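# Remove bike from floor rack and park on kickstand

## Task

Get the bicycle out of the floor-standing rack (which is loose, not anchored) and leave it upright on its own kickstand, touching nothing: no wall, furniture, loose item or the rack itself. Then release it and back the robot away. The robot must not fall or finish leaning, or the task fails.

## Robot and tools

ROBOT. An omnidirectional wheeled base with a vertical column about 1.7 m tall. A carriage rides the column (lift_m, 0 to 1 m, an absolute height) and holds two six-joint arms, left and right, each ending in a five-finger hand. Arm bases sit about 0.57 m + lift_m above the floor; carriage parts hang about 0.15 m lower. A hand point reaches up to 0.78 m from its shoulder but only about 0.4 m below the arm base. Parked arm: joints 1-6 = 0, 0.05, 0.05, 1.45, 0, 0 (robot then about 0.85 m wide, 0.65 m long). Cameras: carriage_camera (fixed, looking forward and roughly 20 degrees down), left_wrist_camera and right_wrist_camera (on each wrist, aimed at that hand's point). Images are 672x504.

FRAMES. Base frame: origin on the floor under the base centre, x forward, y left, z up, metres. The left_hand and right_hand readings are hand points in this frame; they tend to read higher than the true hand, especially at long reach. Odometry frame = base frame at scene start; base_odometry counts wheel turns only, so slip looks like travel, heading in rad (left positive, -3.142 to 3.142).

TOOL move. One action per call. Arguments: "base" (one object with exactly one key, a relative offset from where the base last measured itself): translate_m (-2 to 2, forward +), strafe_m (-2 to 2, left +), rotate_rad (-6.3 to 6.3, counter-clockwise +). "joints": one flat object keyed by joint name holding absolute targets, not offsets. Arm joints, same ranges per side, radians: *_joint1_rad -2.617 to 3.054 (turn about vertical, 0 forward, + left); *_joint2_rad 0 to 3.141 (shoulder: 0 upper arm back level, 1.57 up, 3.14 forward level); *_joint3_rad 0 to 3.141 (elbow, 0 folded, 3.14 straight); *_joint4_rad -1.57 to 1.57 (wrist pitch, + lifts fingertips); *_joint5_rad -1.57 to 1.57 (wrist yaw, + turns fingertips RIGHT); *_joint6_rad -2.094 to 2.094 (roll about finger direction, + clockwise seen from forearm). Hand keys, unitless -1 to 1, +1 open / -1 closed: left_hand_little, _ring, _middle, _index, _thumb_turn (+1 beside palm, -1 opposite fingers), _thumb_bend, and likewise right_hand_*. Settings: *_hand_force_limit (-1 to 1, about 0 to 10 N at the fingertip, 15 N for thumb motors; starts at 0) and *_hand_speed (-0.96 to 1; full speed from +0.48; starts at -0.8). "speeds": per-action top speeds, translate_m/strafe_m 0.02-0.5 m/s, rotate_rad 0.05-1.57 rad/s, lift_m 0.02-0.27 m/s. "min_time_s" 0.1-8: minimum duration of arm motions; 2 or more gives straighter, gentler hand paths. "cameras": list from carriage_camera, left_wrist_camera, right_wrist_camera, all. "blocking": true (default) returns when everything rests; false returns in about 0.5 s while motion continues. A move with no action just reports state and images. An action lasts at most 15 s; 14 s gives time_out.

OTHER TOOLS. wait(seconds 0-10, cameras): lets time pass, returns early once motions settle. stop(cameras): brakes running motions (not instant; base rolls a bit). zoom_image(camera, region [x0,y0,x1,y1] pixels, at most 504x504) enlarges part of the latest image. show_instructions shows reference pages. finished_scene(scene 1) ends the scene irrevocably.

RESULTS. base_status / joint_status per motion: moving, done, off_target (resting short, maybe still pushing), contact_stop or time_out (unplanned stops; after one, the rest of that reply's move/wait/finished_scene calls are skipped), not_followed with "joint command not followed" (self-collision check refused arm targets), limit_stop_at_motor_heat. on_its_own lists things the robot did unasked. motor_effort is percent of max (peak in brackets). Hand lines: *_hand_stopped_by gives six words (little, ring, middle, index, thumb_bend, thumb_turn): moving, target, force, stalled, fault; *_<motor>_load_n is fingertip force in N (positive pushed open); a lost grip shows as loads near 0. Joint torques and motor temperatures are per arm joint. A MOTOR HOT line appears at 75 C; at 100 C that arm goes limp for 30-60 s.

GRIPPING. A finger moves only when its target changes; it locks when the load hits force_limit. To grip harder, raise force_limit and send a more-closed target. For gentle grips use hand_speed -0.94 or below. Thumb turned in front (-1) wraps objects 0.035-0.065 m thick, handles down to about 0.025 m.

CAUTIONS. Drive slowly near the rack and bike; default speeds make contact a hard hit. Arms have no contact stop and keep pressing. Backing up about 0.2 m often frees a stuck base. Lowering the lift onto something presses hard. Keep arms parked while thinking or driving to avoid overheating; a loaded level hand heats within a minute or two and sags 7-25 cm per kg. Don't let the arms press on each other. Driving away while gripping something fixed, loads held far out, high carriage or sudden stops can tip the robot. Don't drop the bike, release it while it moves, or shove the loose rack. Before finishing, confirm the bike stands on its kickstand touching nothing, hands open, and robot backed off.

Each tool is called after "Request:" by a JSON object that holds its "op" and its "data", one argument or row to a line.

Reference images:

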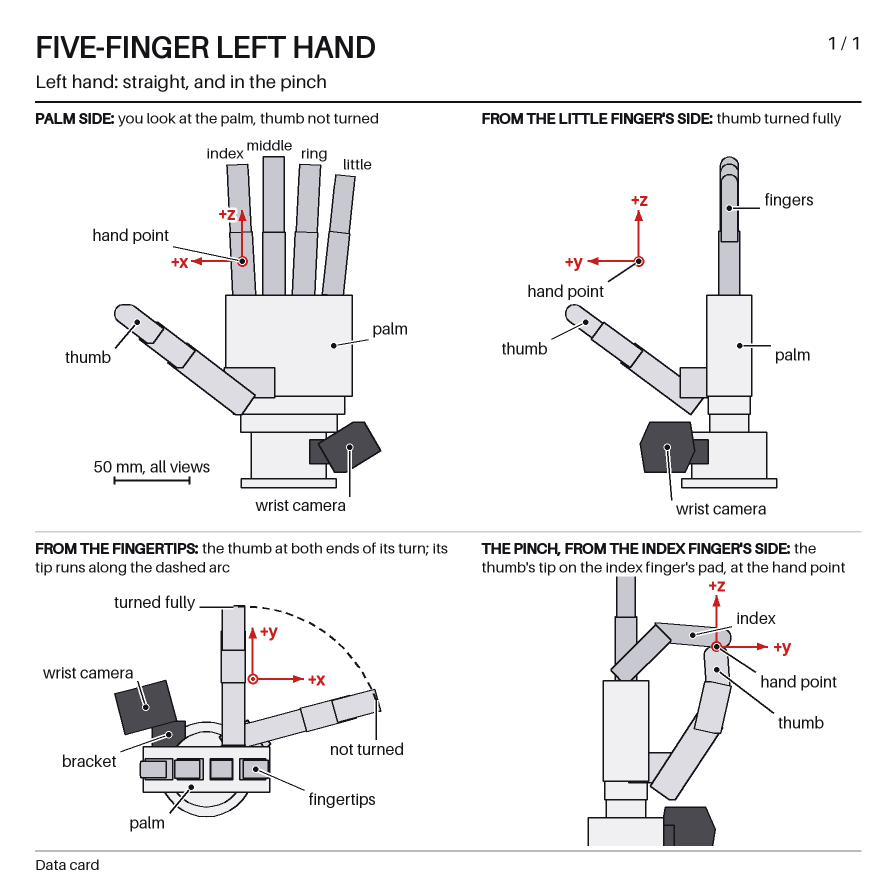

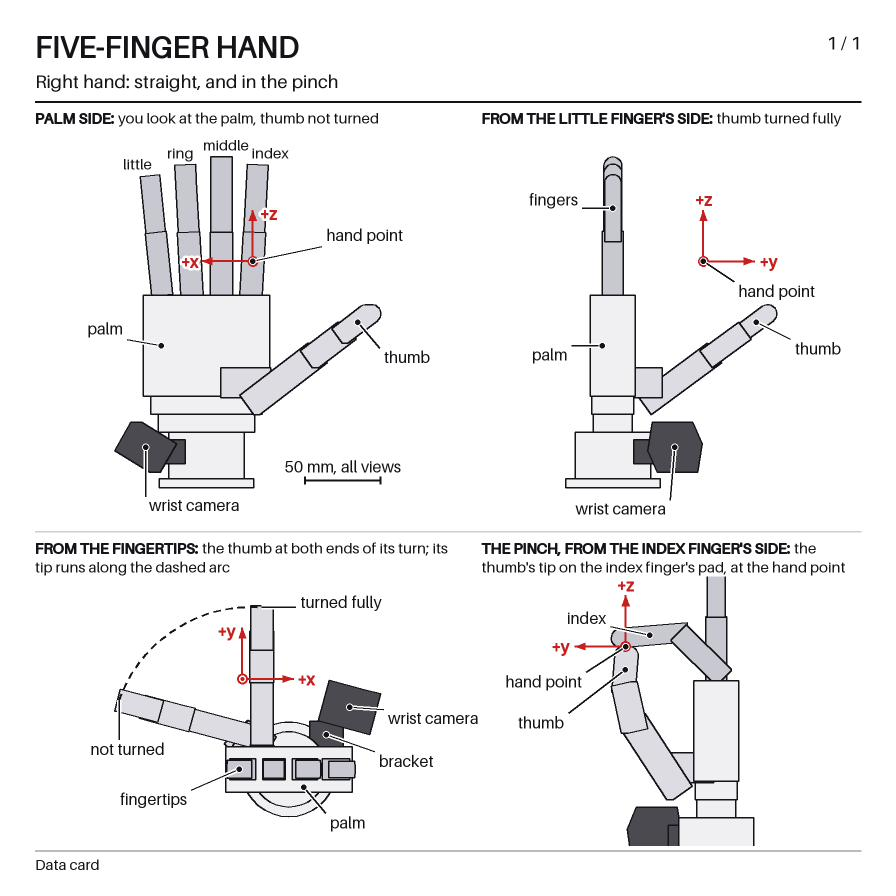

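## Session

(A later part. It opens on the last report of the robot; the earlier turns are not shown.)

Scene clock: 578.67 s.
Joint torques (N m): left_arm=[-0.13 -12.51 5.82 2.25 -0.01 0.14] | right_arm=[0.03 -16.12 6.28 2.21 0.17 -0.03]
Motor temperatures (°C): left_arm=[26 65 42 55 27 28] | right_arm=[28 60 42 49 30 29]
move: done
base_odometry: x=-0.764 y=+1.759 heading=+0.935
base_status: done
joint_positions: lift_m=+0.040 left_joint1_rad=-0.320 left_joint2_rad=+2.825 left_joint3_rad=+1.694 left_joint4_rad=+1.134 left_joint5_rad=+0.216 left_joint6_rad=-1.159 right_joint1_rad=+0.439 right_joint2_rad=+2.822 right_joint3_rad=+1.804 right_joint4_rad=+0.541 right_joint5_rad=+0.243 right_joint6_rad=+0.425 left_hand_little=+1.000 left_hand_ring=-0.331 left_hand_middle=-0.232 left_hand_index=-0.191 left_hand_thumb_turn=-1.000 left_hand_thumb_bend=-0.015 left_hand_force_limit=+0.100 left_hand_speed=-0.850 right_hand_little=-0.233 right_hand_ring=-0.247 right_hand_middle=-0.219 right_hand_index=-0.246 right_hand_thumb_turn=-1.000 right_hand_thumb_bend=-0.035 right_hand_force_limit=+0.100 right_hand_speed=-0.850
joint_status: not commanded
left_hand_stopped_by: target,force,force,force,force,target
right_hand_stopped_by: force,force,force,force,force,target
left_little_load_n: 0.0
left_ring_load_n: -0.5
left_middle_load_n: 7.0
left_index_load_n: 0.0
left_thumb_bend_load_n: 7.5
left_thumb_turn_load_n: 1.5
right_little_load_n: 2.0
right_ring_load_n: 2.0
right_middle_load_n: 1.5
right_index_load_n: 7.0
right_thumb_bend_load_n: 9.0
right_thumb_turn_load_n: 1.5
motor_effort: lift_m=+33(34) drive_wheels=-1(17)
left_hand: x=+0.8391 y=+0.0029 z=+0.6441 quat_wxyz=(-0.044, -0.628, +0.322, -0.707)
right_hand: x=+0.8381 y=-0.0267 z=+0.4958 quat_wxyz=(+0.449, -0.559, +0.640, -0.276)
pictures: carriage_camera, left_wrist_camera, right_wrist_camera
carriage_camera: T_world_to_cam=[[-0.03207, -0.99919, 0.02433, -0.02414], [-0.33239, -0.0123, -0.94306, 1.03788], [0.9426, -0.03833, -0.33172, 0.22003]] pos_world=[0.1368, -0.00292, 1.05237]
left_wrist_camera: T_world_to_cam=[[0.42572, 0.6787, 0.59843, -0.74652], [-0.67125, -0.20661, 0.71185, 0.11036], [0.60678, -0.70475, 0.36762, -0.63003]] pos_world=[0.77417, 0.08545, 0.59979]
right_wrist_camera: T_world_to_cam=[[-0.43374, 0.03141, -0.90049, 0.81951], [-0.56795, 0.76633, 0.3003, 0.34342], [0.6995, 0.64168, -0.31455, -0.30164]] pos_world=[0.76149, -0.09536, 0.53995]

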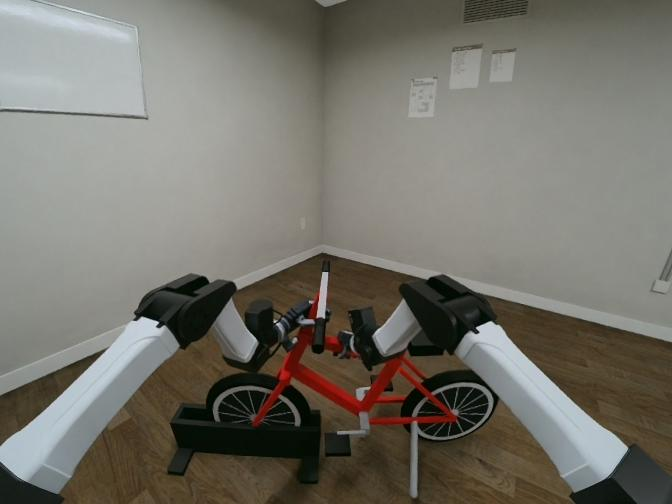

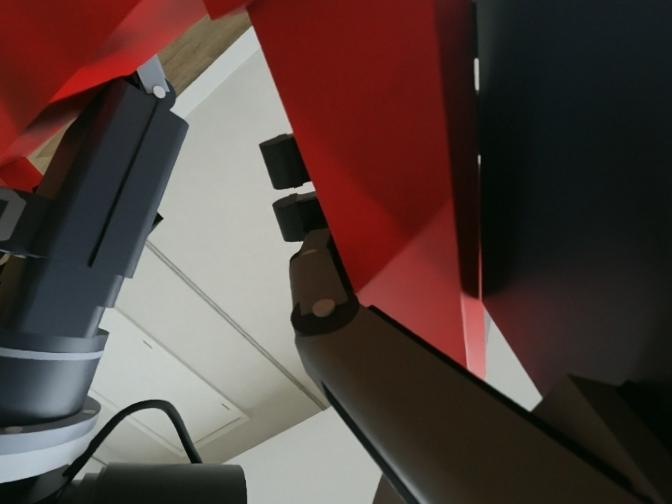

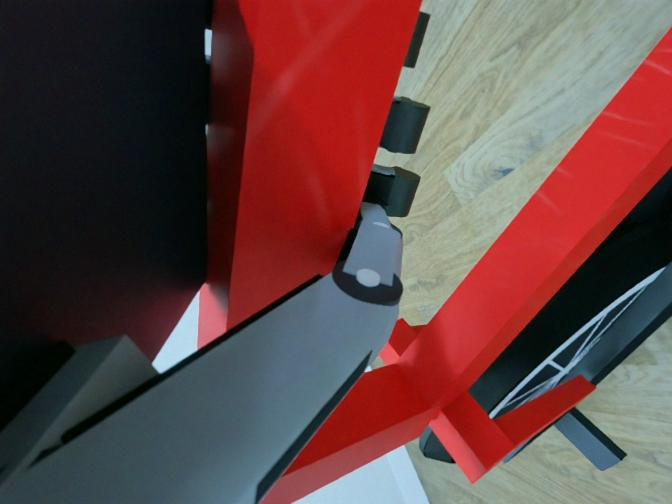

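Request:
{"op": "move", "data": {
  "base": {"strafe_m": -0.25},
  "speeds": {"strafe_m": 0.07},
  "cameras": ["carriage_camera"]
}}

Scene clock: 587.63 s.
Joint torques (N m): left_arm=[0.13 -12.49 5.86 2.24 -0.06 0.14] | right_arm=[0.13 -16.27 6.26 2.22 0.19 -0.03]
Motor temperatures (°C): left_arm=[26 65 41 55 27 28] | right_arm=[28 64 42 49 30 29]
move: done
base_odometry: x=-0.562 y=+1.611 heading=+0.935
base_status: done
joint_positions: lift_m=+0.040 left_joint1_rad=-0.322 left_joint2_rad=+2.825 left_joint3_rad=+1.694 left_joint4_rad=+1.135 left_joint5_rad=+0.215 left_joint6_rad=-1.159 right_joint1_rad=+0.439 right_joint2_rad=+2.822 right_joint3_rad=+1.804 right_joint4_rad=+0.539 right_joint5_rad=+0.241 right_joint6_rad=+0.428 left_hand_little=+1.000 left_hand_ring=-0.331 left_hand_middle=-0.232 left_hand_index=-0.191 left_hand_thumb_turn=-1.000 left_hand_thumb_bend=-0.015 left_hand_force_limit=+0.100 left_hand_speed=-0.850 right_hand_little=-0.233 right_hand_ring=-0.247 right_hand_middle=-0.219 right_hand_index=-0.246 right_hand_thumb_turn=-1.000 right_hand_thumb_bend=-0.035 right_hand_force_limit=+0.100 right_hand_speed=-0.850
joint_status: not commanded
left_hand_stopped_by: target,force,force,force,force,target
right_hand_stopped_by: force,force,force,force,force,target
left_little_load_n: 0.0
left_ring_load_n: 0.0
left_middle_load_n: 6.5
left_index_load_n: 0.0
left_thumb_bend_load_n: 7.5
left_thumb_turn_load_n: 1.5
right_little_load_n: 2.5
right_ring_load_n: 1.5
right_middle_load_n: 1.5
right_index_load_n: 7.0
right_thumb_bend_load_n: 9.0
right_thumb_turn_load_n: 1.5
motor_effort: lift_m=+34(34) drive_wheels=-2(13)
left_hand: x=+0.8386 y=+0.0018 z=+0.6444 quat_wxyz=(-0.044, -0.628, +0.322, -0.707)
right_hand: x=+0.8377 y=-0.0264 z=+0.4955 quat_wxyz=(+0.449, -0.559, +0.641, -0.274)
carriage_camera: T_world_to_cam=[[-0.03207, -0.99919, 0.02433, -0.02414], [-0.33239, -0.0123, -0.94306, 1.03788], [0.9426, -0.03833, -0.33172, 0.22003]] pos_world=[0.1368, -0.00292, 1.05237]

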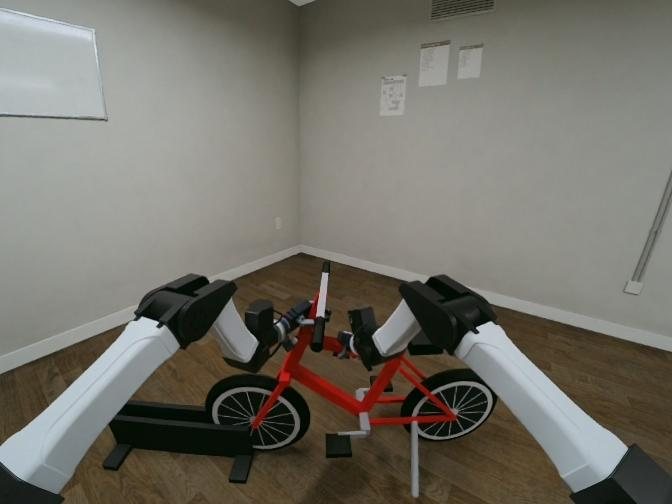

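Request:
{"op": "move", "data": {
  "base": {"strafe_m": -0.45},
  "speeds": {"strafe_m": 0.08},
  "cameras": ["carriage_camera", "left_wrist_camera", "right_wrist_camera"]
}}

Scene clock: 596.90 s.
Joint torques (N m): left_arm=[0.2 -12.48 5.79 2.21 -0.24 0.14] | right_arm=[0.47 -16.24 6.2 2.23 0.34 0.05]
Motor temperatures (°C): left_arm=[26 65 41 55 27 28] | right_arm=[28 67 42 49 30 29]
move: done
base_odometry: x=-0.200 y=+1.344 heading=+0.935
base_status: done
joint_positions: lift_m=+0.040 left_joint1_rad=-0.323 left_joint2_rad=+2.825 left_joint3_rad=+1.694 left_joint4_rad=+1.137 left_joint5_rad=+0.233 left_joint6_rad=-1.159 right_joint1_rad=+0.436 right_joint2_rad=+2.822 right_joint3_rad=+1.804 right_joint4_rad=+0.541 right_joint5_rad=+0.224 right_joint6_rad=+0.419 left_hand_little=+1.000 left_hand_ring=-0.331 left_hand_middle=-0.232 left_hand_index=-0.191 left_hand_thumb_turn=-1.000 left_hand_thumb_bend=-0.015 left_hand_force_limit=+0.100 left_hand_speed=-0.850 right_hand_little=-0.233 right_hand_ring=-0.247 right_hand_middle=-0.219 right_hand_index=-0.246 right_hand_thumb_turn=-1.000 right_hand_thumb_bend=-0.035 right_hand_force_limit=+0.100 right_hand_speed=-0.850
joint_status: not commanded
left_hand_stopped_by: target,force,force,force,force,target
right_hand_stopped_by: force,force,force,force,force,target
left_little_load_n: 0.0
left_ring_load_n: 0.0
left_middle_load_n: 6.5
left_index_load_n: 0.0
left_thumb_bend_load_n: 8.5
left_thumb_turn_load_n: 2.0
right_little_load_n: 7.0
right_ring_load_n: 1.5
right_middle_load_n: 1.0
right_index_load_n: 6.5
right_thumb_bend_load_n: 11.0
right_thumb_turn_load_n: 1.5
motor_effort: lift_m=+34(34) drive_wheels=-1(14)
left_hand: x=+0.8352 y=-0.0015 z=+0.6450 quat_wxyz=(-0.051, -0.624, +0.328, -0.707)
right_hand: x=+0.8373 y=-0.0257 z=+0.4956 quat_wxyz=(+0.451, -0.564, +0.636, -0.270)
carriage_camera: T_world_to_cam=[[-0.03207, -0.99919, 0.02433, -0.02414], [-0.33239, -0.0123, -0.94306, 1.03788], [0.9426, -0.03833, -0.33172, 0.22003]] pos_world=[0.1368, -0.00292, 1.05237]
left_wrist_camera: T_world_to_cam=[[0.43783, 0.67032, 0.59915, -0.75295], [-0.67775, -0.19178, 0.70984, 0.11302], [0.59072, -0.71687, 0.37034, -0.6194]] pos_world=[0.77216, 0.08236, 0.60029]
right_wrist_camera: T_world_to_cam=[[-0.43669, 0.0266, -0.89922, 0.82064], [-0.57952, 0.75622, 0.3038, 0.35], [0.68808, 0.65378, -0.31482, -0.29178]] pos_world=[0.76196, -0.09574, 0.53975]

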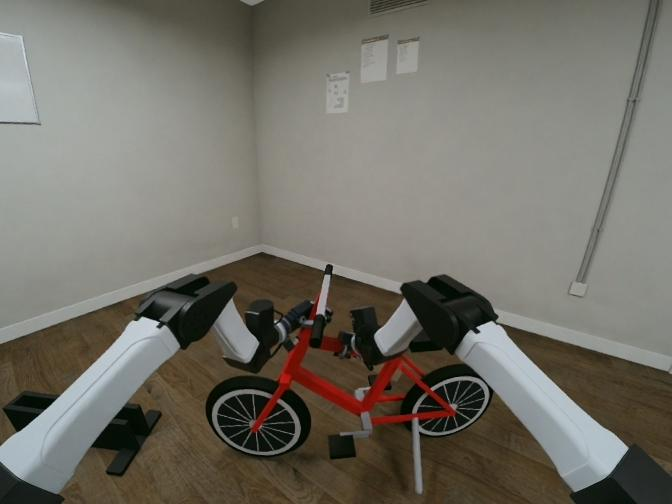

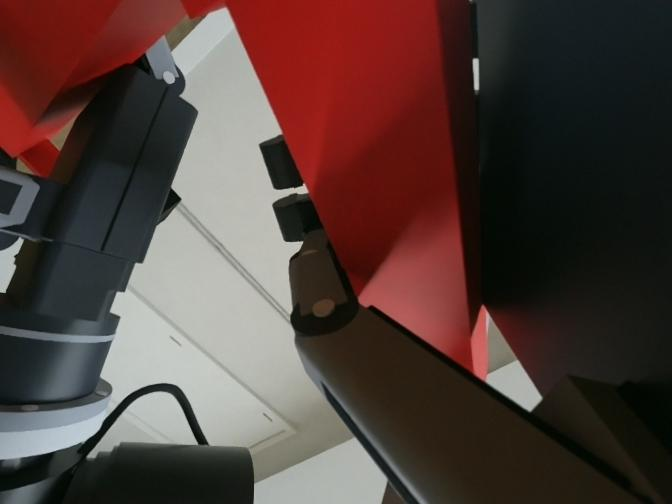

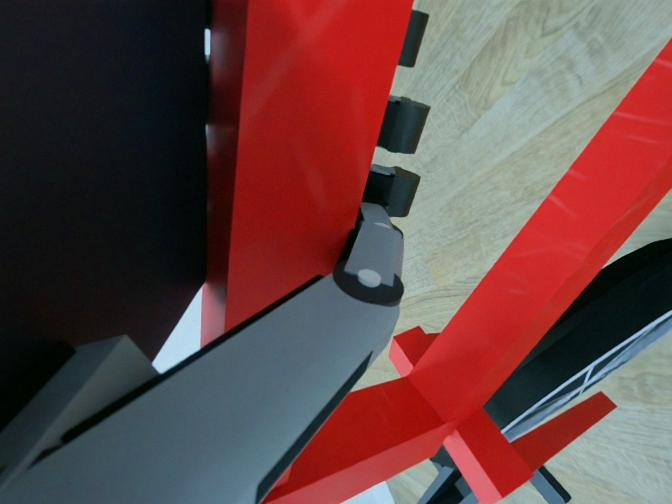

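Request:
{"op": "zoom_image", "data": {
  "camera": "carriage_camera",
  "region": [300, 350, 520, 504]
}}

Scaled by 2.291.

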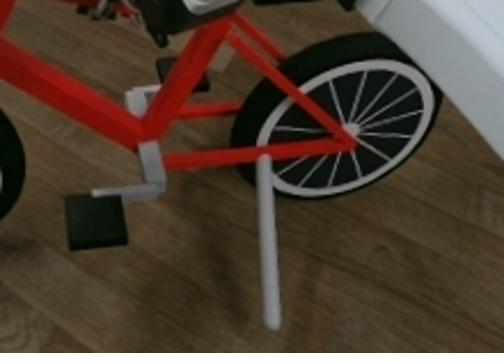

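Request:
{"op": "move", "data": {
  "base": {"translate_m": -0.02},
  "speeds": {"translate_m": 0.03},
  "cameras": ["carriage_camera"]
}}

Request:
{"op": "zoom_image", "data": {
  "camera": "carriage_camera",
  "region": [300, 350, 520, 504]
}}

Scene clock: 610.80 s.
Joint torques (N m): left_arm=[0.2 -12.56 5.81 2.19 -0.37 0.14] | right_arm=[0.43 -16.53 6.26 2.14 0.34 0.11]
Motor temperatures (°C): left_arm=[26 66 41 55 27 28] | right_arm=[28 70 41 50 30 29]
move: done
base_odometry: x=-0.212 y=+1.328 heading=+0.935
base_status: done
joint_positions: lift_m=+0.040 left_joint1_rad=-0.323 left_joint2_rad=+2.826 left_joint3_rad=+1.694 left_joint4_rad=+1.138 left_joint5_rad=+0.246 left_joint6_rad=-1.159 right_joint1_rad=+0.434 right_joint2_rad=+2.824 right_joint3_rad=+1.804 right_joint4_rad=+0.550 right_joint5_rad=+0.224 right_joint6_rad=+0.416 left_hand_little=+1.000 left_hand_ring=-0.331 left_hand_middle=-0.232 left_hand_index=-0.191 left_hand_thumb_turn=-1.000 left_hand_thumb_bend=-0.015 left_hand_force_limit=+0.100 left_hand_speed=-0.850 right_hand_little=-0.232 right_hand_ring=-0.247 right_hand_middle=-0.219 right_hand_index=-0.246 right_hand_thumb_turn=-1.000 right_hand_thumb_bend=-0.034 right_hand_force_limit=+0.100 right_hand_speed=-0.850
joint_status: not commanded
left_hand_stopped_by: target,force,force,force,force,target
right_hand_stopped_by: force,force,force,force,force,target
left_little_load_n: 0.0
left_ring_load_n: 0.0
left_middle_load_n: 6.5
left_index_load_n: 0.0
left_thumb_bend_load_n: 9.0
left_thumb_turn_load_n: 2.5
right_little_load_n: 10.5
right_ring_load_n: 3.5
right_middle_load_n: 1.0
right_index_load_n: 6.0
right_thumb_bend_load_n: 12.0
right_thumb_turn_load_n: 1.5
motor_effort: lift_m=+34(34) drive_wheels=+4(7)
left_hand: x=+0.8330 y=-0.0031 z=+0.6446 quat_wxyz=(-0.055, -0.622, +0.333, -0.707)
right_hand: x=+0.8385 y=-0.0264 z=+0.4959 quat_wxyz=(+0.453, -0.563, +0.635, -0.272)
carriage_camera: T_world_to_cam=[[-0.03207, -0.99919, 0.02433, -0.02414], [-0.33239, -0.0123, -0.94306, 1.03788], [0.9426, -0.03833, -0.33172, 0.22003]] pos_world=[0.1368, -0.00292, 1.05237]

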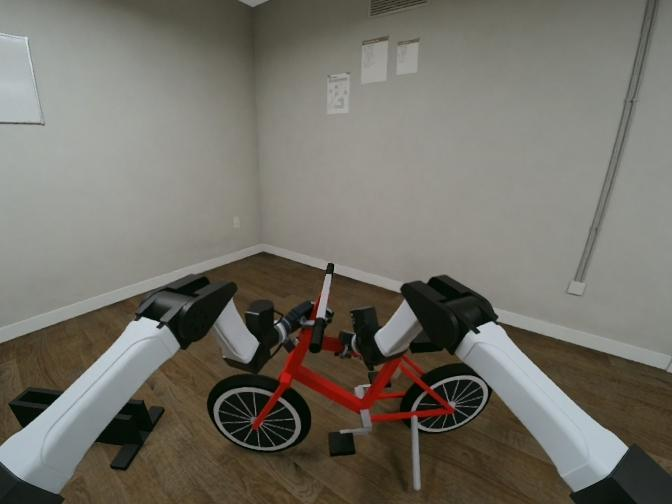

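Scaled by 2.291.

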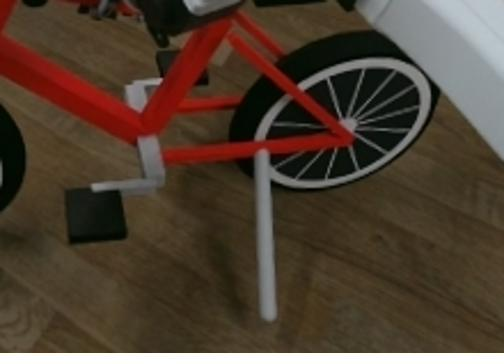

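Request:
{"op": "move", "data": {
  "base": {"translate_m": -0.02},
  "speeds": {"translate_m": 0.03},
  "cameras": ["carriage_camera"]
}}

Request:
{"op": "zoom_image", "data": {
  "camera": "carriage_camera",
  "region": [300, 350, 520, 504]
}}

Scene clock: 618.57 s.
Joint torques (N m): left_arm=[0.21 -12.72 5.74 2.18 -0.52 0.13] | right_arm=[0.88 -16.83 6.19 2.03 0.38 0.03]
Motor temperatures (°C): left_arm=[26 68 41 55 27 28] | right_arm=[28 68 41 49 30 29]
move: done
base_odometry: x=-0.224 y=+1.312 heading=+0.935
base_status: done
joint_positions: lift_m=+0.040 left_joint1_rad=-0.323 left_joint2_rad=+2.828 left_joint3_rad=+1.694 left_joint4_rad=+1.138 left_joint5_rad=+0.264 left_joint6_rad=-1.159 right_joint1_rad=+0.431 right_joint2_rad=+2.828 right_joint3_rad=+1.804 right_joint4_rad=+0.558 right_joint5_rad=+0.215 right_joint6_rad=+0.418 left_hand_little=+1.000 left_hand_ring=-0.331 left_hand_middle=-0.232 left_hand_index=-0.191 left_hand_thumb_turn=-1.000 left_hand_thumb_bend=-0.015 left_hand_force_limit=+0.100 left_hand_speed=-0.850 right_hand_little=-0.232 right_hand_ring=-0.247 right_hand_middle=-0.219 right_hand_index=-0.246 right_hand_thumb_turn=-1.000 right_hand_thumb_bend=-0.034 right_hand_force_limit=+0.100 right_hand_speed=-0.850
joint_status: not commanded
left_hand_stopped_by: target,force,force,force,force,target
right_hand_stopped_by: force,force,force,force,force,target
left_little_load_n: 0.0
left_ring_load_n: 0.0
left_middle_load_n: 6.5
left_index_load_n: 0.0
left_thumb_bend_load_n: 8.5
left_thumb_turn_load_n: 2.5
right_little_load_n: 10.5
right_ring_load_n: 4.0
right_middle_load_n: 1.0
right_index_load_n: 6.5
right_thumb_bend_load_n: 12.5
right_thumb_turn_load_n: 1.5
motor_effort: lift_m=+34(34) drive_wheels=+4(10)
left_hand: x=+0.8299 y=-0.0053 z=+0.6434 quat_wxyz=(-0.062, -0.619, +0.338, -0.706)
right_hand: x=+0.8390 y=-0.0266 z=+0.4955 quat_wxyz=(+0.456, -0.562, +0.635, -0.270)
carriage_camera: T_world_to_cam=[[-0.03207, -0.99919, 0.02433, -0.02414], [-0.33239, -0.0123, -0.94306, 1.03788], [0.9426, -0.03833, -0.33172, 0.22003]] pos_world=[0.1368, -0.00292, 1.05237]

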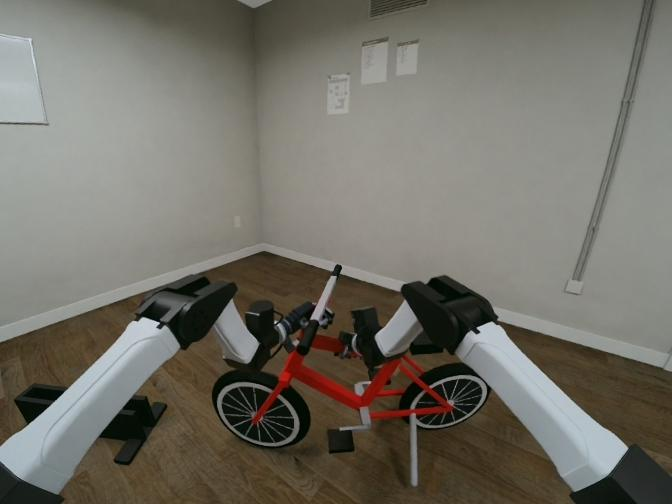

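Scaled by 2.291.

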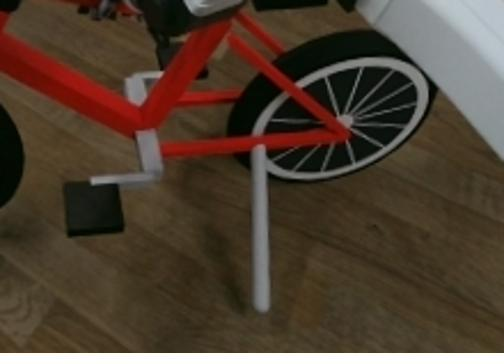

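Request:
{"op": "move", "data": {
  "joints": {"left_joint1_rad": -0.356, "left_joint5_rad": 0.085},
  "min_time_s": 2,
  "cameras": ["carriage_camera", "left_wrist_camera"]
}}

Request:
{"op": "zoom_image", "data": {
  "camera": "carriage_camera",
  "region": [200, 250, 520, 504]
}}

Scene clock: 634.40 s.
Joint torques (N m): left_arm=[-0.21 -12.71 5.85 2.35 -0.58 0.16] | right_arm=[0.72 -16.66 6.23 2.16 0.49 -0.05]
Motor temperatures (°C): left_arm=[26 73 41 54 27 28] | right_arm=[28 73 41 48 30 29]
move: off_target
base_odometry: x=-0.224 y=+1.312 heading=+0.935
base_status: not commanded
joint_positions: lift_m=+0.040 left_joint1_rad=-0.353 left_joint2_rad=+2.828 left_joint3_rad=+1.694 left_joint4_rad=+1.125 left_joint5_rad=+0.150 left_joint6_rad=-1.162 right_joint1_rad=+0.431 right_joint2_rad=+2.828 right_joint3_rad=+1.804 right_joint4_rad=+0.546 right_joint5_rad=+0.207 right_joint6_rad=+0.429 left_hand_little=+1.000 left_hand_ring=-0.331 left_hand_middle=-0.232 left_hand_index=-0.191 left_hand_thumb_turn=-1.000 left_hand_thumb_bend=-0.015 left_hand_force_limit=+0.100 left_hand_speed=-0.850 right_hand_little=-0.232 right_hand_ring=-0.247 right_hand_middle=-0.219 right_hand_index=-0.246 right_hand_thumb_turn=-1.000 right_hand_thumb_bend=-0.034 right_hand_force_limit=+0.100 right_hand_speed=-0.850
joint_status: left_joint5_rad off_target (ended at +0.150, target +0.085); the others done
left_hand_stopped_by: target,force,force,force,force,target
right_hand_stopped_by: force,force,force,force,force,target
left_little_load_n: 0.0
left_ring_load_n: 0.0
left_middle_load_n: 6.5
left_index_load_n: 0.0
left_thumb_bend_load_n: 8.0
left_thumb_turn_load_n: 2.5
right_little_load_n: 7.0
right_ring_load_n: 3.5
right_middle_load_n: 1.0
right_index_load_n: 6.5
right_thumb_bend_load_n: 11.5
right_thumb_turn_load_n: 1.5
motor_effort: lift_m=+34(34) drive_wheels=+3(5)
left_hand: x=+0.8382 y=-0.0086 z=+0.6402 quat_wxyz=(-0.034, -0.638, +0.312, -0.703)
right_hand: x=+0.8366 y=-0.0256 z=+0.4932 quat_wxyz=(+0.454, -0.563, +0.638, -0.263)
carriage_camera: T_world_to_cam=[[-0.03207, -0.99919, 0.02433, -0.02414], [-0.33239, -0.0123, -0.94306, 1.03788], [0.9426, -0.03833, -0.33172, 0.22003]] pos_world=[0.1368, -0.00292, 1.05237]
left_wrist_camera: T_world_to_cam=[[0.41112, 0.69112, 0.59443, -0.72104], [-0.65537, -0.22917, 0.71971, 0.09171], [0.63362, -0.68545, 0.35872, -0.65287]] pos_world=[0.77021, 0.07183, 0.5968]

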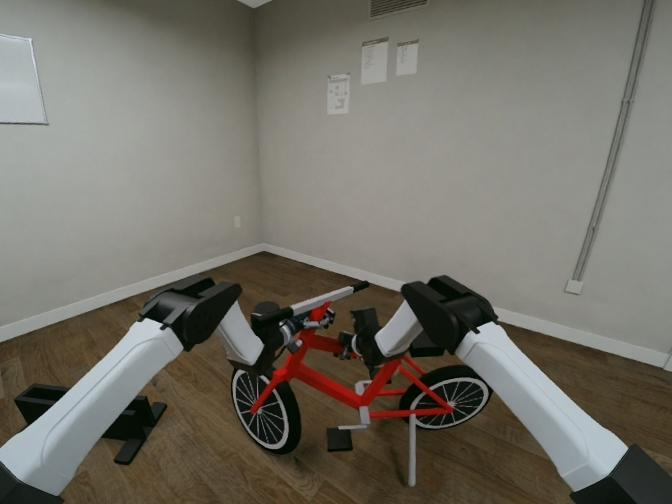

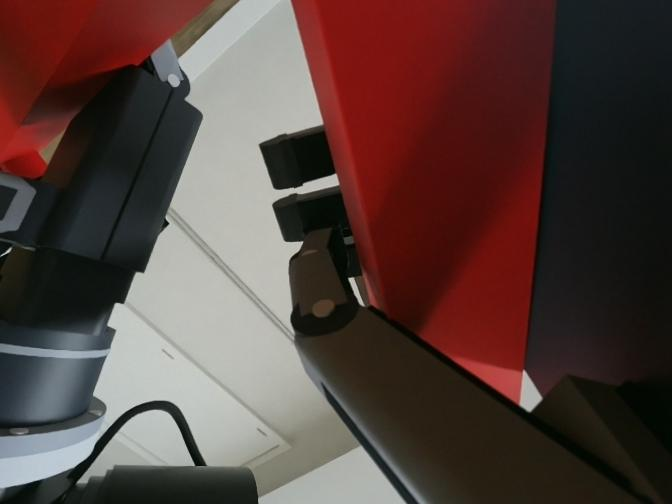

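Scaled by 1.575.

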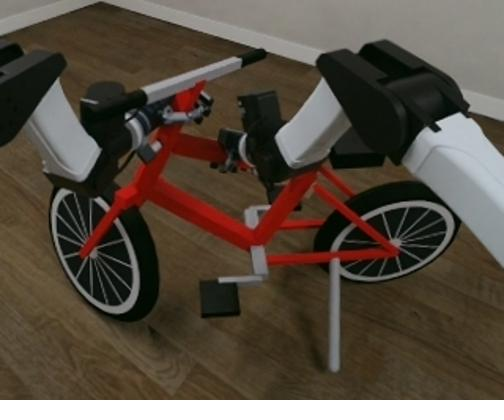

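Request:
{"op": "zoom_image", "data": {
  "camera": "carriage_camera",
  "region": [370, 420, 460, 504]
}}

Request:
{"op": "zoom_image", "data": {
  "camera": "carriage_camera",
  "region": [220, 260, 400, 400]
}}

Scaled by 5.600.

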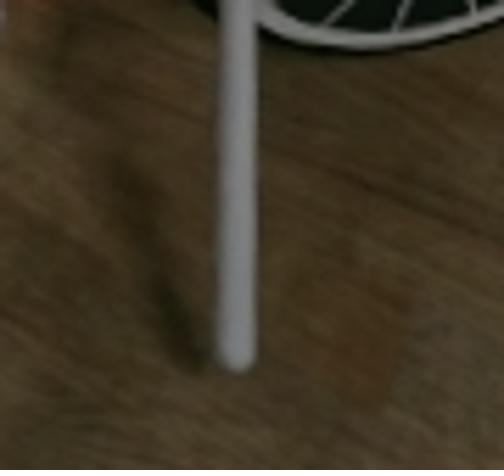

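Scaled by 2.800.

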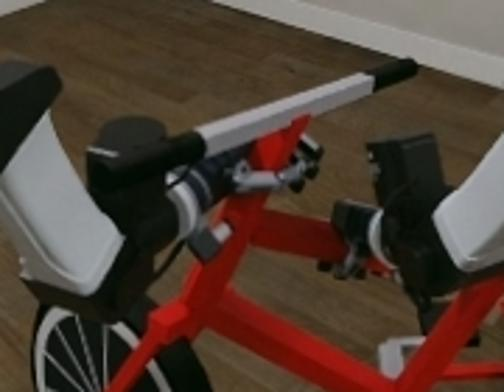

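Request:
{"op": "move", "data": {
  "joints": {"right_joint1_rad": 0.478, "right_joint2_rad": 2.765, "right_joint3_rad": 1.586, "right_joint4_rad": 0.815, "right_joint5_rad": 0.297, "left_joint1_rad": -0.395, "left_joint2_rad": 2.838, "left_joint3_rad": 1.506, "left_joint4_rad": 1.40, "left_joint5_rad": 0.111},
  "min_time_s": 3,
  "cameras": ["carriage_camera", "left_wrist_camera", "right_wrist_camera"]
}}

Request:
{"op": "zoom_image", "data": {
  "camera": "carriage_camera",
  "region": [200, 250, 520, 504]
}}

Scene clock: 667.93 s.
Joint torques (N m): left_arm=[-1.37 -11.89 4.03 2.48 -0.15 0.15] | right_arm=[0.69 -17.83 3.56 2.12 0.36 -0.05]
Motor temperatures (°C): left_arm=[26 78 40 57 27 28] | right_arm=[28 78 41 49 30 29]
move: off_target
MOTOR HOT: joint 2 (shoulder) of the left arm now reports 78 °C; the controller stops that arm at 100 °C. To cool a motor, set the load down, stop pushing, or move to a pose that needs little force.
MOTOR HOT: joint 2 (shoulder) of the right arm now reports 78 °C; the controller stops that arm at 100 °C. To cool a motor, set the load down, stop pushing, or move to a pose that needs little force.
base_odometry: x=-0.224 y=+1.312 heading=+0.935
base_status: not commanded
joint_positions: lift_m=+0.040 left_joint1_rad=-0.379 left_joint2_rad=+2.828 left_joint3_rad=+1.511 left_joint4_rad=+1.378 left_joint5_rad=+0.129 left_joint6_rad=-1.160 right_joint1_rad=+0.467 right_joint2_rad=+2.810 right_joint3_rad=+1.594 right_joint4_rad=+0.824 right_joint5_rad=+0.257 right_joint6_rad=+0.432 left_hand_little=+1.000 left_hand_ring=-0.331 left_hand_middle=-0.232 left_hand_index=-0.191 left_hand_thumb_turn=-1.000 left_hand_thumb_bend=-0.015 left_hand_force_limit=+0.100 left_hand_speed=-0.850 right_hand_little=-0.233 right_hand_ring=-0.247 right_hand_middle=-0.219 right_hand_index=-0.246 right_hand_thumb_turn=-1.000 right_hand_thumb_bend=-0.034 right_hand_force_limit=+0.100 right_hand_speed=-0.850
joint_status: right_joint5_rad off_target (ended at +0.257, target +0.297); the others done
left_hand_stopped_by: target,force,force,force,force,target
right_hand_stopped_by: force,force,force,force,force,target
left_little_load_n: 0.0
left_ring_load_n: 0.0
left_middle_load_n: 7.0
left_index_load_n: 0.0
left_thumb_bend_load_n: 7.5
left_thumb_turn_load_n: 1.5
right_little_load_n: 3.0
right_ring_load_n: 1.5
right_middle_load_n: 1.0
right_index_load_n: 6.5
right_thumb_bend_load_n: 9.5
right_thumb_turn_load_n: 0.5
motor_effort: lift_m=+34(34) drive_wheels=+3(5)
left_hand: x=+0.7963 y=-0.0070 z=+0.6328 quat_wxyz=(-0.033, -0.613, +0.307, -0.728)
right_hand: x=+0.8076 y=-0.0241 z=+0.4864 quat_wxyz=(+0.485, -0.544, +0.624, -0.282)
carriage_camera: T_world_to_cam=[[-0.03207, -0.99919, 0.02433, -0.02414], [-0.33239, -0.0123, -0.94306, 1.03788], [0.9426, -0.03833, -0.33172, 0.22003]] pos_world=[0.1368, -0.00292, 1.05237]
left_wrist_camera: T_world_to_cam=[[0.37492, 0.70344, 0.60383, -0.6775], [-0.70319, -0.20866, 0.6797, 0.13349], [0.60412, -0.67944, 0.41642, -0.63545]] pos_world=[0.73177, 0.07268, 0.58297]
right_wrist_camera: T_world_to_cam=[[-0.36354, 0.06082, -0.92959, 0.75587], [-0.59994, 0.7481, 0.28357, 0.36048], [0.71267, 0.66079, -0.23548, -0.33353]] pos_world=[0.72876, -0.09525, 0.52188]

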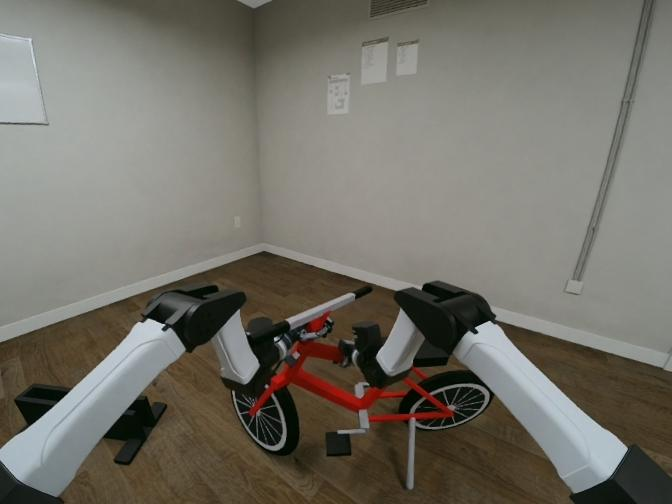

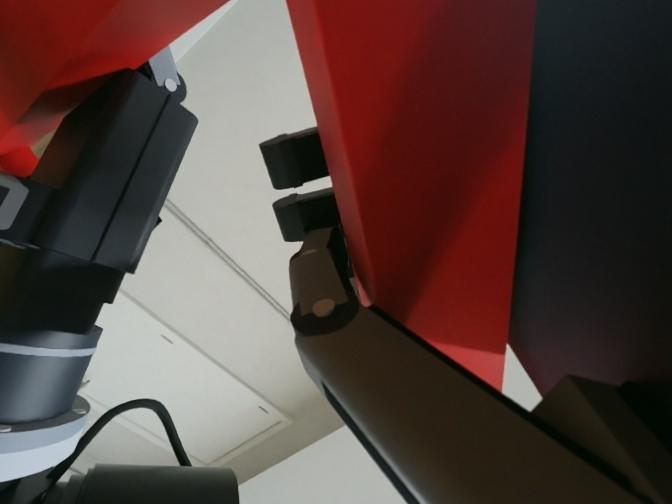

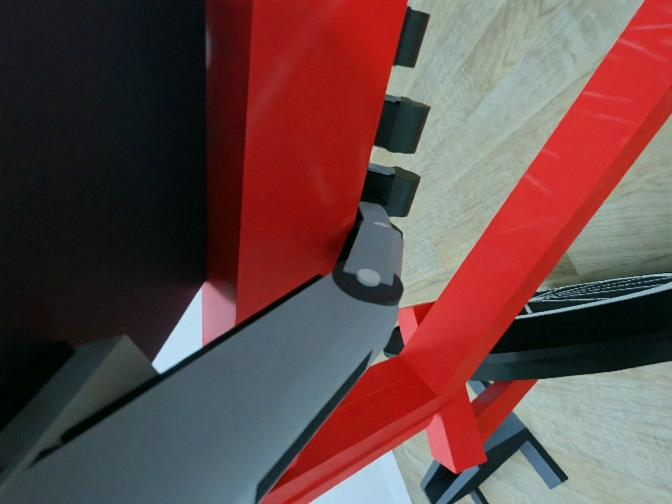

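Scaled by 1.575.

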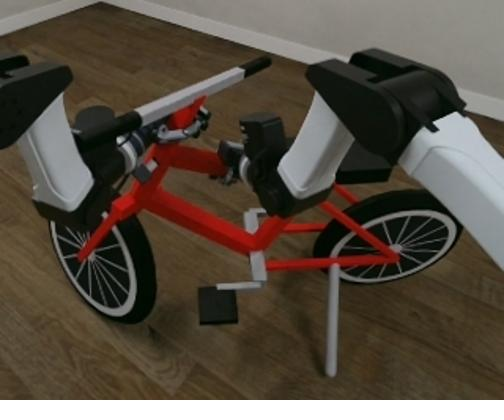

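Request:
{"op": "move", "data": {
  "base": {"translate_m": -0.04},
  "speeds": {"translate_m": 0.03},
  "cameras": ["carriage_camera"]
}}

Request:
{"op": "zoom_image", "data": {
  "camera": "carriage_camera",
  "region": [200, 250, 520, 504]
}}

Scene clock: 673.77 s.
Joint torques (N m): left_arm=[-0.83 -13.96 4.48 1.89 -0.63 0.09] | right_arm=[1.88 -17.84 4.37 2.16 0.4 -0.05]
Motor temperatures (°C): left_arm=[26 78 40 56 27 28] | right_arm=[28 80 41 49 30 29]
move: done
MOTOR HOT: still on. Joint 2 (shoulder) of the left arm now reports 78 °C.
MOTOR HOT: still on. Joint 2 (shoulder) of the right arm now reports 80 °C.
base_odometry: x=-0.247 y=+1.279 heading=+0.935
base_status: done
joint_positions: lift_m=+0.040 left_joint1_rad=-0.385 left_joint2_rad=+2.854 left_joint3_rad=+1.503 left_joint4_rad=+1.432 left_joint5_rad=+0.179 left_joint6_rad=-1.154 right_joint1_rad=+0.451 right_joint2_rad=+2.810 right_joint3_rad=+1.586 right_joint4_rad=+0.820 right_joint5_rad=+0.251 right_joint6_rad=+0.430 left_hand_little=+1.000 left_hand_ring=-0.331 left_hand_middle=-0.232 left_hand_index=-0.191 left_hand_thumb_turn=-1.000 left_hand_thumb_bend=-0.015 left_hand_force_limit=+0.100 left_hand_speed=-0.850 right_hand_little=-0.232 right_hand_ring=-0.247 right_hand_middle=-0.219 right_hand_index=-0.246 right_hand_thumb_turn=-1.000 right_hand_thumb_bend=-0.033 right_hand_force_limit=+0.100 right_hand_speed=-0.850
joint_status: not commanded
left_hand_stopped_by: target,force,force,force,force,target
right_hand_stopped_by: force,force,force,force,force,target
left_little_load_n: 0.0
left_ring_load_n: 0.0
left_middle_load_n: 6.5
left_index_load_n: 0.0
left_thumb_bend_load_n: 8.0
left_thumb_turn_load_n: 1.0
right_little_load_n: 15.5
right_ring_load_n: 6.5
right_middle_load_n: 0.5
right_index_load_n: 5.5
right_thumb_bend_load_n: 16.0
right_thumb_turn_load_n: -1.0
motor_effort: lift_m=+34(34) drive_wheels=+0(9)
left_hand: x=+0.7810 y=-0.0149 z=+0.6266 quat_wxyz=(-0.049, -0.596, +0.324, -0.733)
right_hand: x=+0.8085 y=-0.0337 z=+0.4824 quat_wxyz=(+0.479, -0.544, +0.628, -0.283)
carriage_camera: T_world_to_cam=[[-0.03207, -0.99919, 0.02433, -0.02414], [-0.33239, -0.0123, -0.94306, 1.03788], [0.9426, -0.03833, -0.33172, 0.22003]] pos_world=[0.1368, -0.00292, 1.05237]

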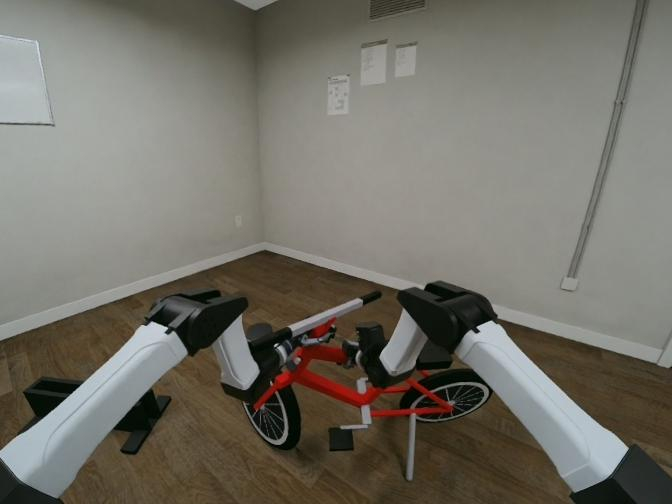

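Scaled by 1.575.

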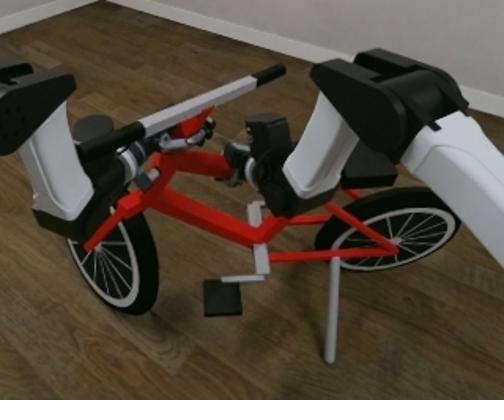

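Request:
{"op": "zoom_image", "data": {
  "camera": "carriage_camera",
  "region": [370, 400, 470, 500]
}}

Scaled by 5.040.

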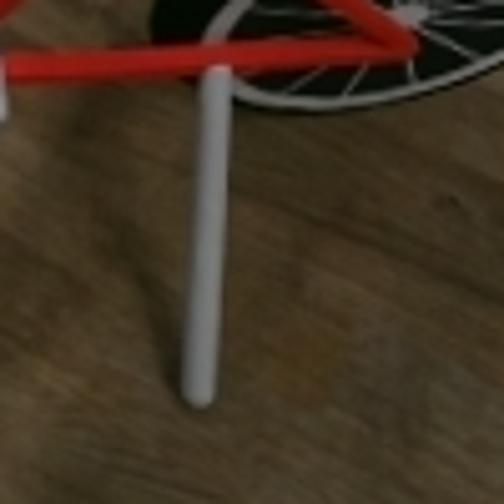

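Request:
{"op": "move", "data": {
  "base": {"translate_m": -0.015},
  "speeds": {"translate_m": 0.03},
  "cameras": ["carriage_camera"]
}}

Request:
{"op": "zoom_image", "data": {
  "camera": "carriage_camera",
  "region": [370, 400, 470, 500]
}}

Scene clock: 682.10 s.
Joint torques (N m): left_arm=[-0.34 -13.93 4.49 1.98 -0.36 0.09] | right_arm=[2.54 -17.72 4.12 2.11 0.44 -0.01]
Motor temperatures (°C): left_arm=[26 78 40 56 27 28] | right_arm=[28 82 41 48 30 29]
move: done
MOTOR HOT: still on. Joint 2 (shoulder) of the left arm now reports 78 °C.
MOTOR HOT: still on. Joint 2 (shoulder) of the right arm now reports 82 °C.
base_odometry: x=-0.256 y=+1.267 heading=+0.934
base_status: done
joint_positions: lift_m=+0.040 left_joint1_rad=-0.391 left_joint2_rad=+2.854 left_joint3_rad=+1.503 left_joint4_rad=+1.424 left_joint5_rad=+0.152 left_joint6_rad=-1.153 right_joint1_rad=+0.443 right_joint2_rad=+2.810 right_joint3_rad=+1.588 right_joint4_rad=+0.820 right_joint5_rad=+0.244 right_joint6_rad=+0.428 left_hand_little=+1.000 left_hand_ring=-0.331 left_hand_middle=-0.232 left_hand_index=-0.191 left_hand_thumb_turn=-1.000 left_hand_thumb_bend=-0.015 left_hand_force_limit=+0.100 left_hand_speed=-0.850 right_hand_little=-0.232 right_hand_ring=-0.247 right_hand_middle=-0.219 right_hand_index=-0.246 right_hand_thumb_turn=-1.000 right_hand_thumb_bend=-0.033 right_hand_force_limit=+0.100 right_hand_speed=-0.850
joint_status: not commanded
left_hand_stopped_by: target,force,force,force,force,target
right_hand_stopped_by: force,force,force,force,force,target
left_little_load_n: 0.0
left_ring_load_n: 0.0
left_middle_load_n: 7.0
left_index_load_n: 0.0
left_thumb_bend_load_n: 7.5
left_thumb_turn_load_n: 1.0
right_little_load_n: 14.5
right_ring_load_n: 6.5
right_middle_load_n: 0.0
right_index_load_n: 5.5
right_thumb_bend_load_n: 15.0
right_thumb_turn_load_n: 0.0
motor_effort: lift_m=+34(34) drive_wheels=+4(12)
left_hand: x=+0.7836 y=-0.0146 z=+0.6249 quat_wxyz=(-0.042, -0.602, +0.318, -0.731)
right_hand: x=+0.8108 y=-0.0370 z=+0.4829 quat_wxyz=(+0.479, -0.543, +0.629, -0.283)
carriage_camera: T_world_to_cam=[[-0.03207, -0.99919, 0.02433, -0.02414], [-0.33239, -0.0123, -0.94306, 1.03788], [0.9426, -0.03833, -0.33172, 0.22003]] pos_world=[0.1368, -0.00292, 1.05237]

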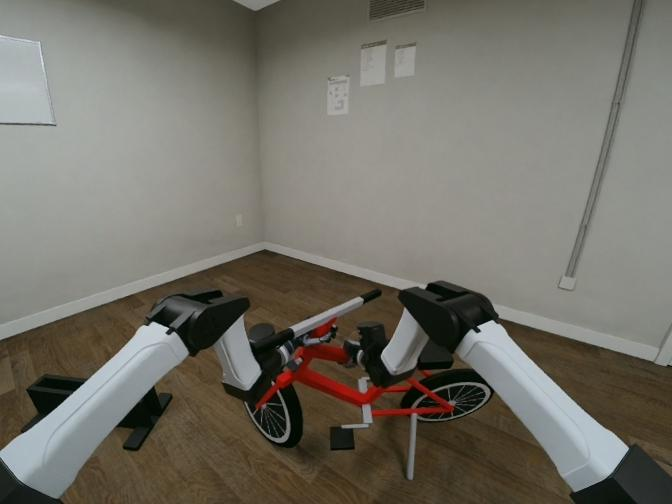

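Scaled by 5.040.

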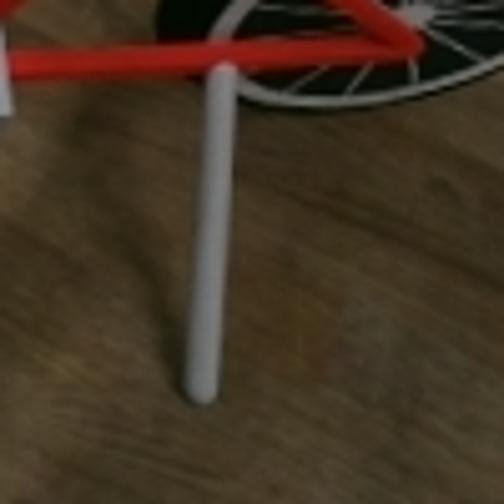

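Request:
{"op": "move", "data": {
  "base": {"translate_m": -0.02},
  "speeds": {"translate_m": 0.03},
  "cameras": ["carriage_camera"]
}}

Request:
{"op": "zoom_image", "data": {
  "camera": "carriage_camera",
  "region": [370, 400, 470, 500]
}}

Scene clock: 688.30 s.
Joint torques (N m): left_arm=[-0.16 -13.85 4.49 2 -0.25 0.09] | right_arm=[2.59 -17.76 4.19 2.14 0.32 -0.11]
Motor temperatures (°C): left_arm=[26 78 39 55 27 28] | right_arm=[28 83 41 48 30 29]
move: done
MOTOR HOT: still on. Joint 2 (shoulder) of the left arm now reports 78 °C.
MOTOR HOT: still on. Joint 2 (shoulder) of the right arm now reports 83 °C.
base_odometry: x=-0.268 y=+1.251 heading=+0.934
base_status: done
joint_positions: lift_m=+0.040 left_joint1_rad=-0.393 left_joint2_rad=+2.854 left_joint3_rad=+1.503 left_joint4_rad=+1.422 left_joint5_rad=+0.140 left_joint6_rad=-1.153 right_joint1_rad=+0.443 right_joint2_rad=+2.810 right_joint3_rad=+1.588 right_joint4_rad=+0.818 right_joint5_rad=+0.260 right_joint6_rad=+0.436 left_hand_little=+1.000 left_hand_ring=-0.331 left_hand_middle=-0.232 left_hand_index=-0.191 left_hand_thumb_turn=-1.000 left_hand_thumb_bend=-0.015 left_hand_force_limit=+0.100 left_hand_speed=-0.850 right_hand_little=-0.232 right_hand_ring=-0.247 right_hand_middle=-0.219 right_hand_index=-0.246 right_hand_thumb_turn=-1.000 right_hand_thumb_bend=-0.033 right_hand_force_limit=+0.100 right_hand_speed=-0.850
joint_status: not commanded
left_hand_stopped_by: target,force,force,force,force,target
right_hand_stopped_by: force,force,force,force,force,target
left_little_load_n: 0.0
left_ring_load_n: 0.0
left_middle_load_n: 7.0
left_index_load_n: 0.0
left_thumb_bend_load_n: 7.5
left_thumb_turn_load_n: 1.0
right_little_load_n: 10.5
right_ring_load_n: 5.0
right_middle_load_n: 0.5
right_index_load_n: 6.0
right_thumb_bend_load_n: 14.0
right_thumb_turn_load_n: 0.5
motor_effort: lift_m=+34(34) drive_wheels=+3(13)
left_hand: x=+0.7848 y=-0.0141 z=+0.6243 quat_wxyz=(-0.039, -0.604, +0.315, -0.731)
right_hand: x=+0.8120 y=-0.0396 z=+0.4828 quat_wxyz=(+0.477, -0.537, +0.634, -0.287)
carriage_camera: T_world_to_cam=[[-0.03207, -0.99919, 0.02433, -0.02414], [-0.33239, -0.0123, -0.94306, 1.03788], [0.9426, -0.03833, -0.33172, 0.22003]] pos_world=[0.1368, -0.00292, 1.05237]

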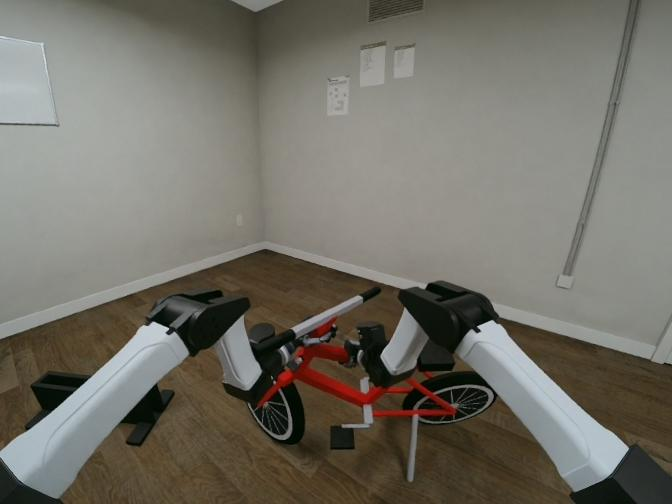

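Scaled by 5.040.

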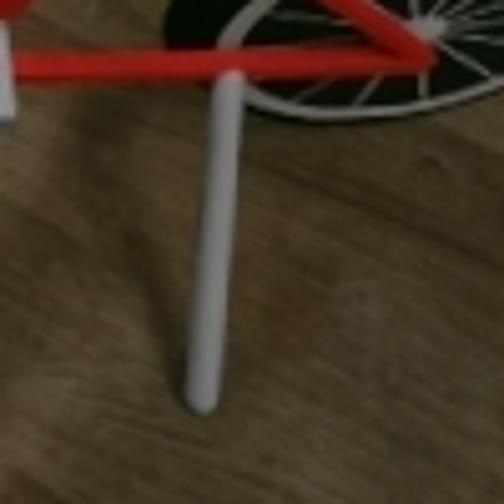

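Request:
{"op": "zoom_image", "data": {
  "camera": "carriage_camera",
  "region": [220, 270, 520, 504]
}}

Scaled by 1.680.

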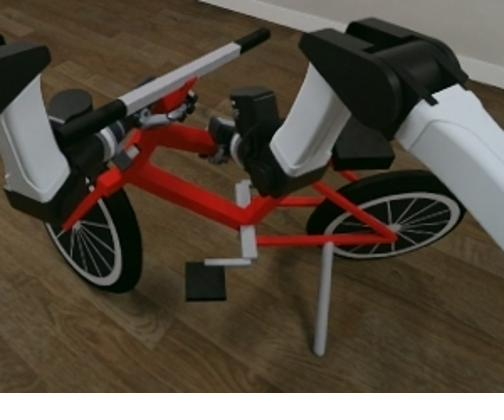

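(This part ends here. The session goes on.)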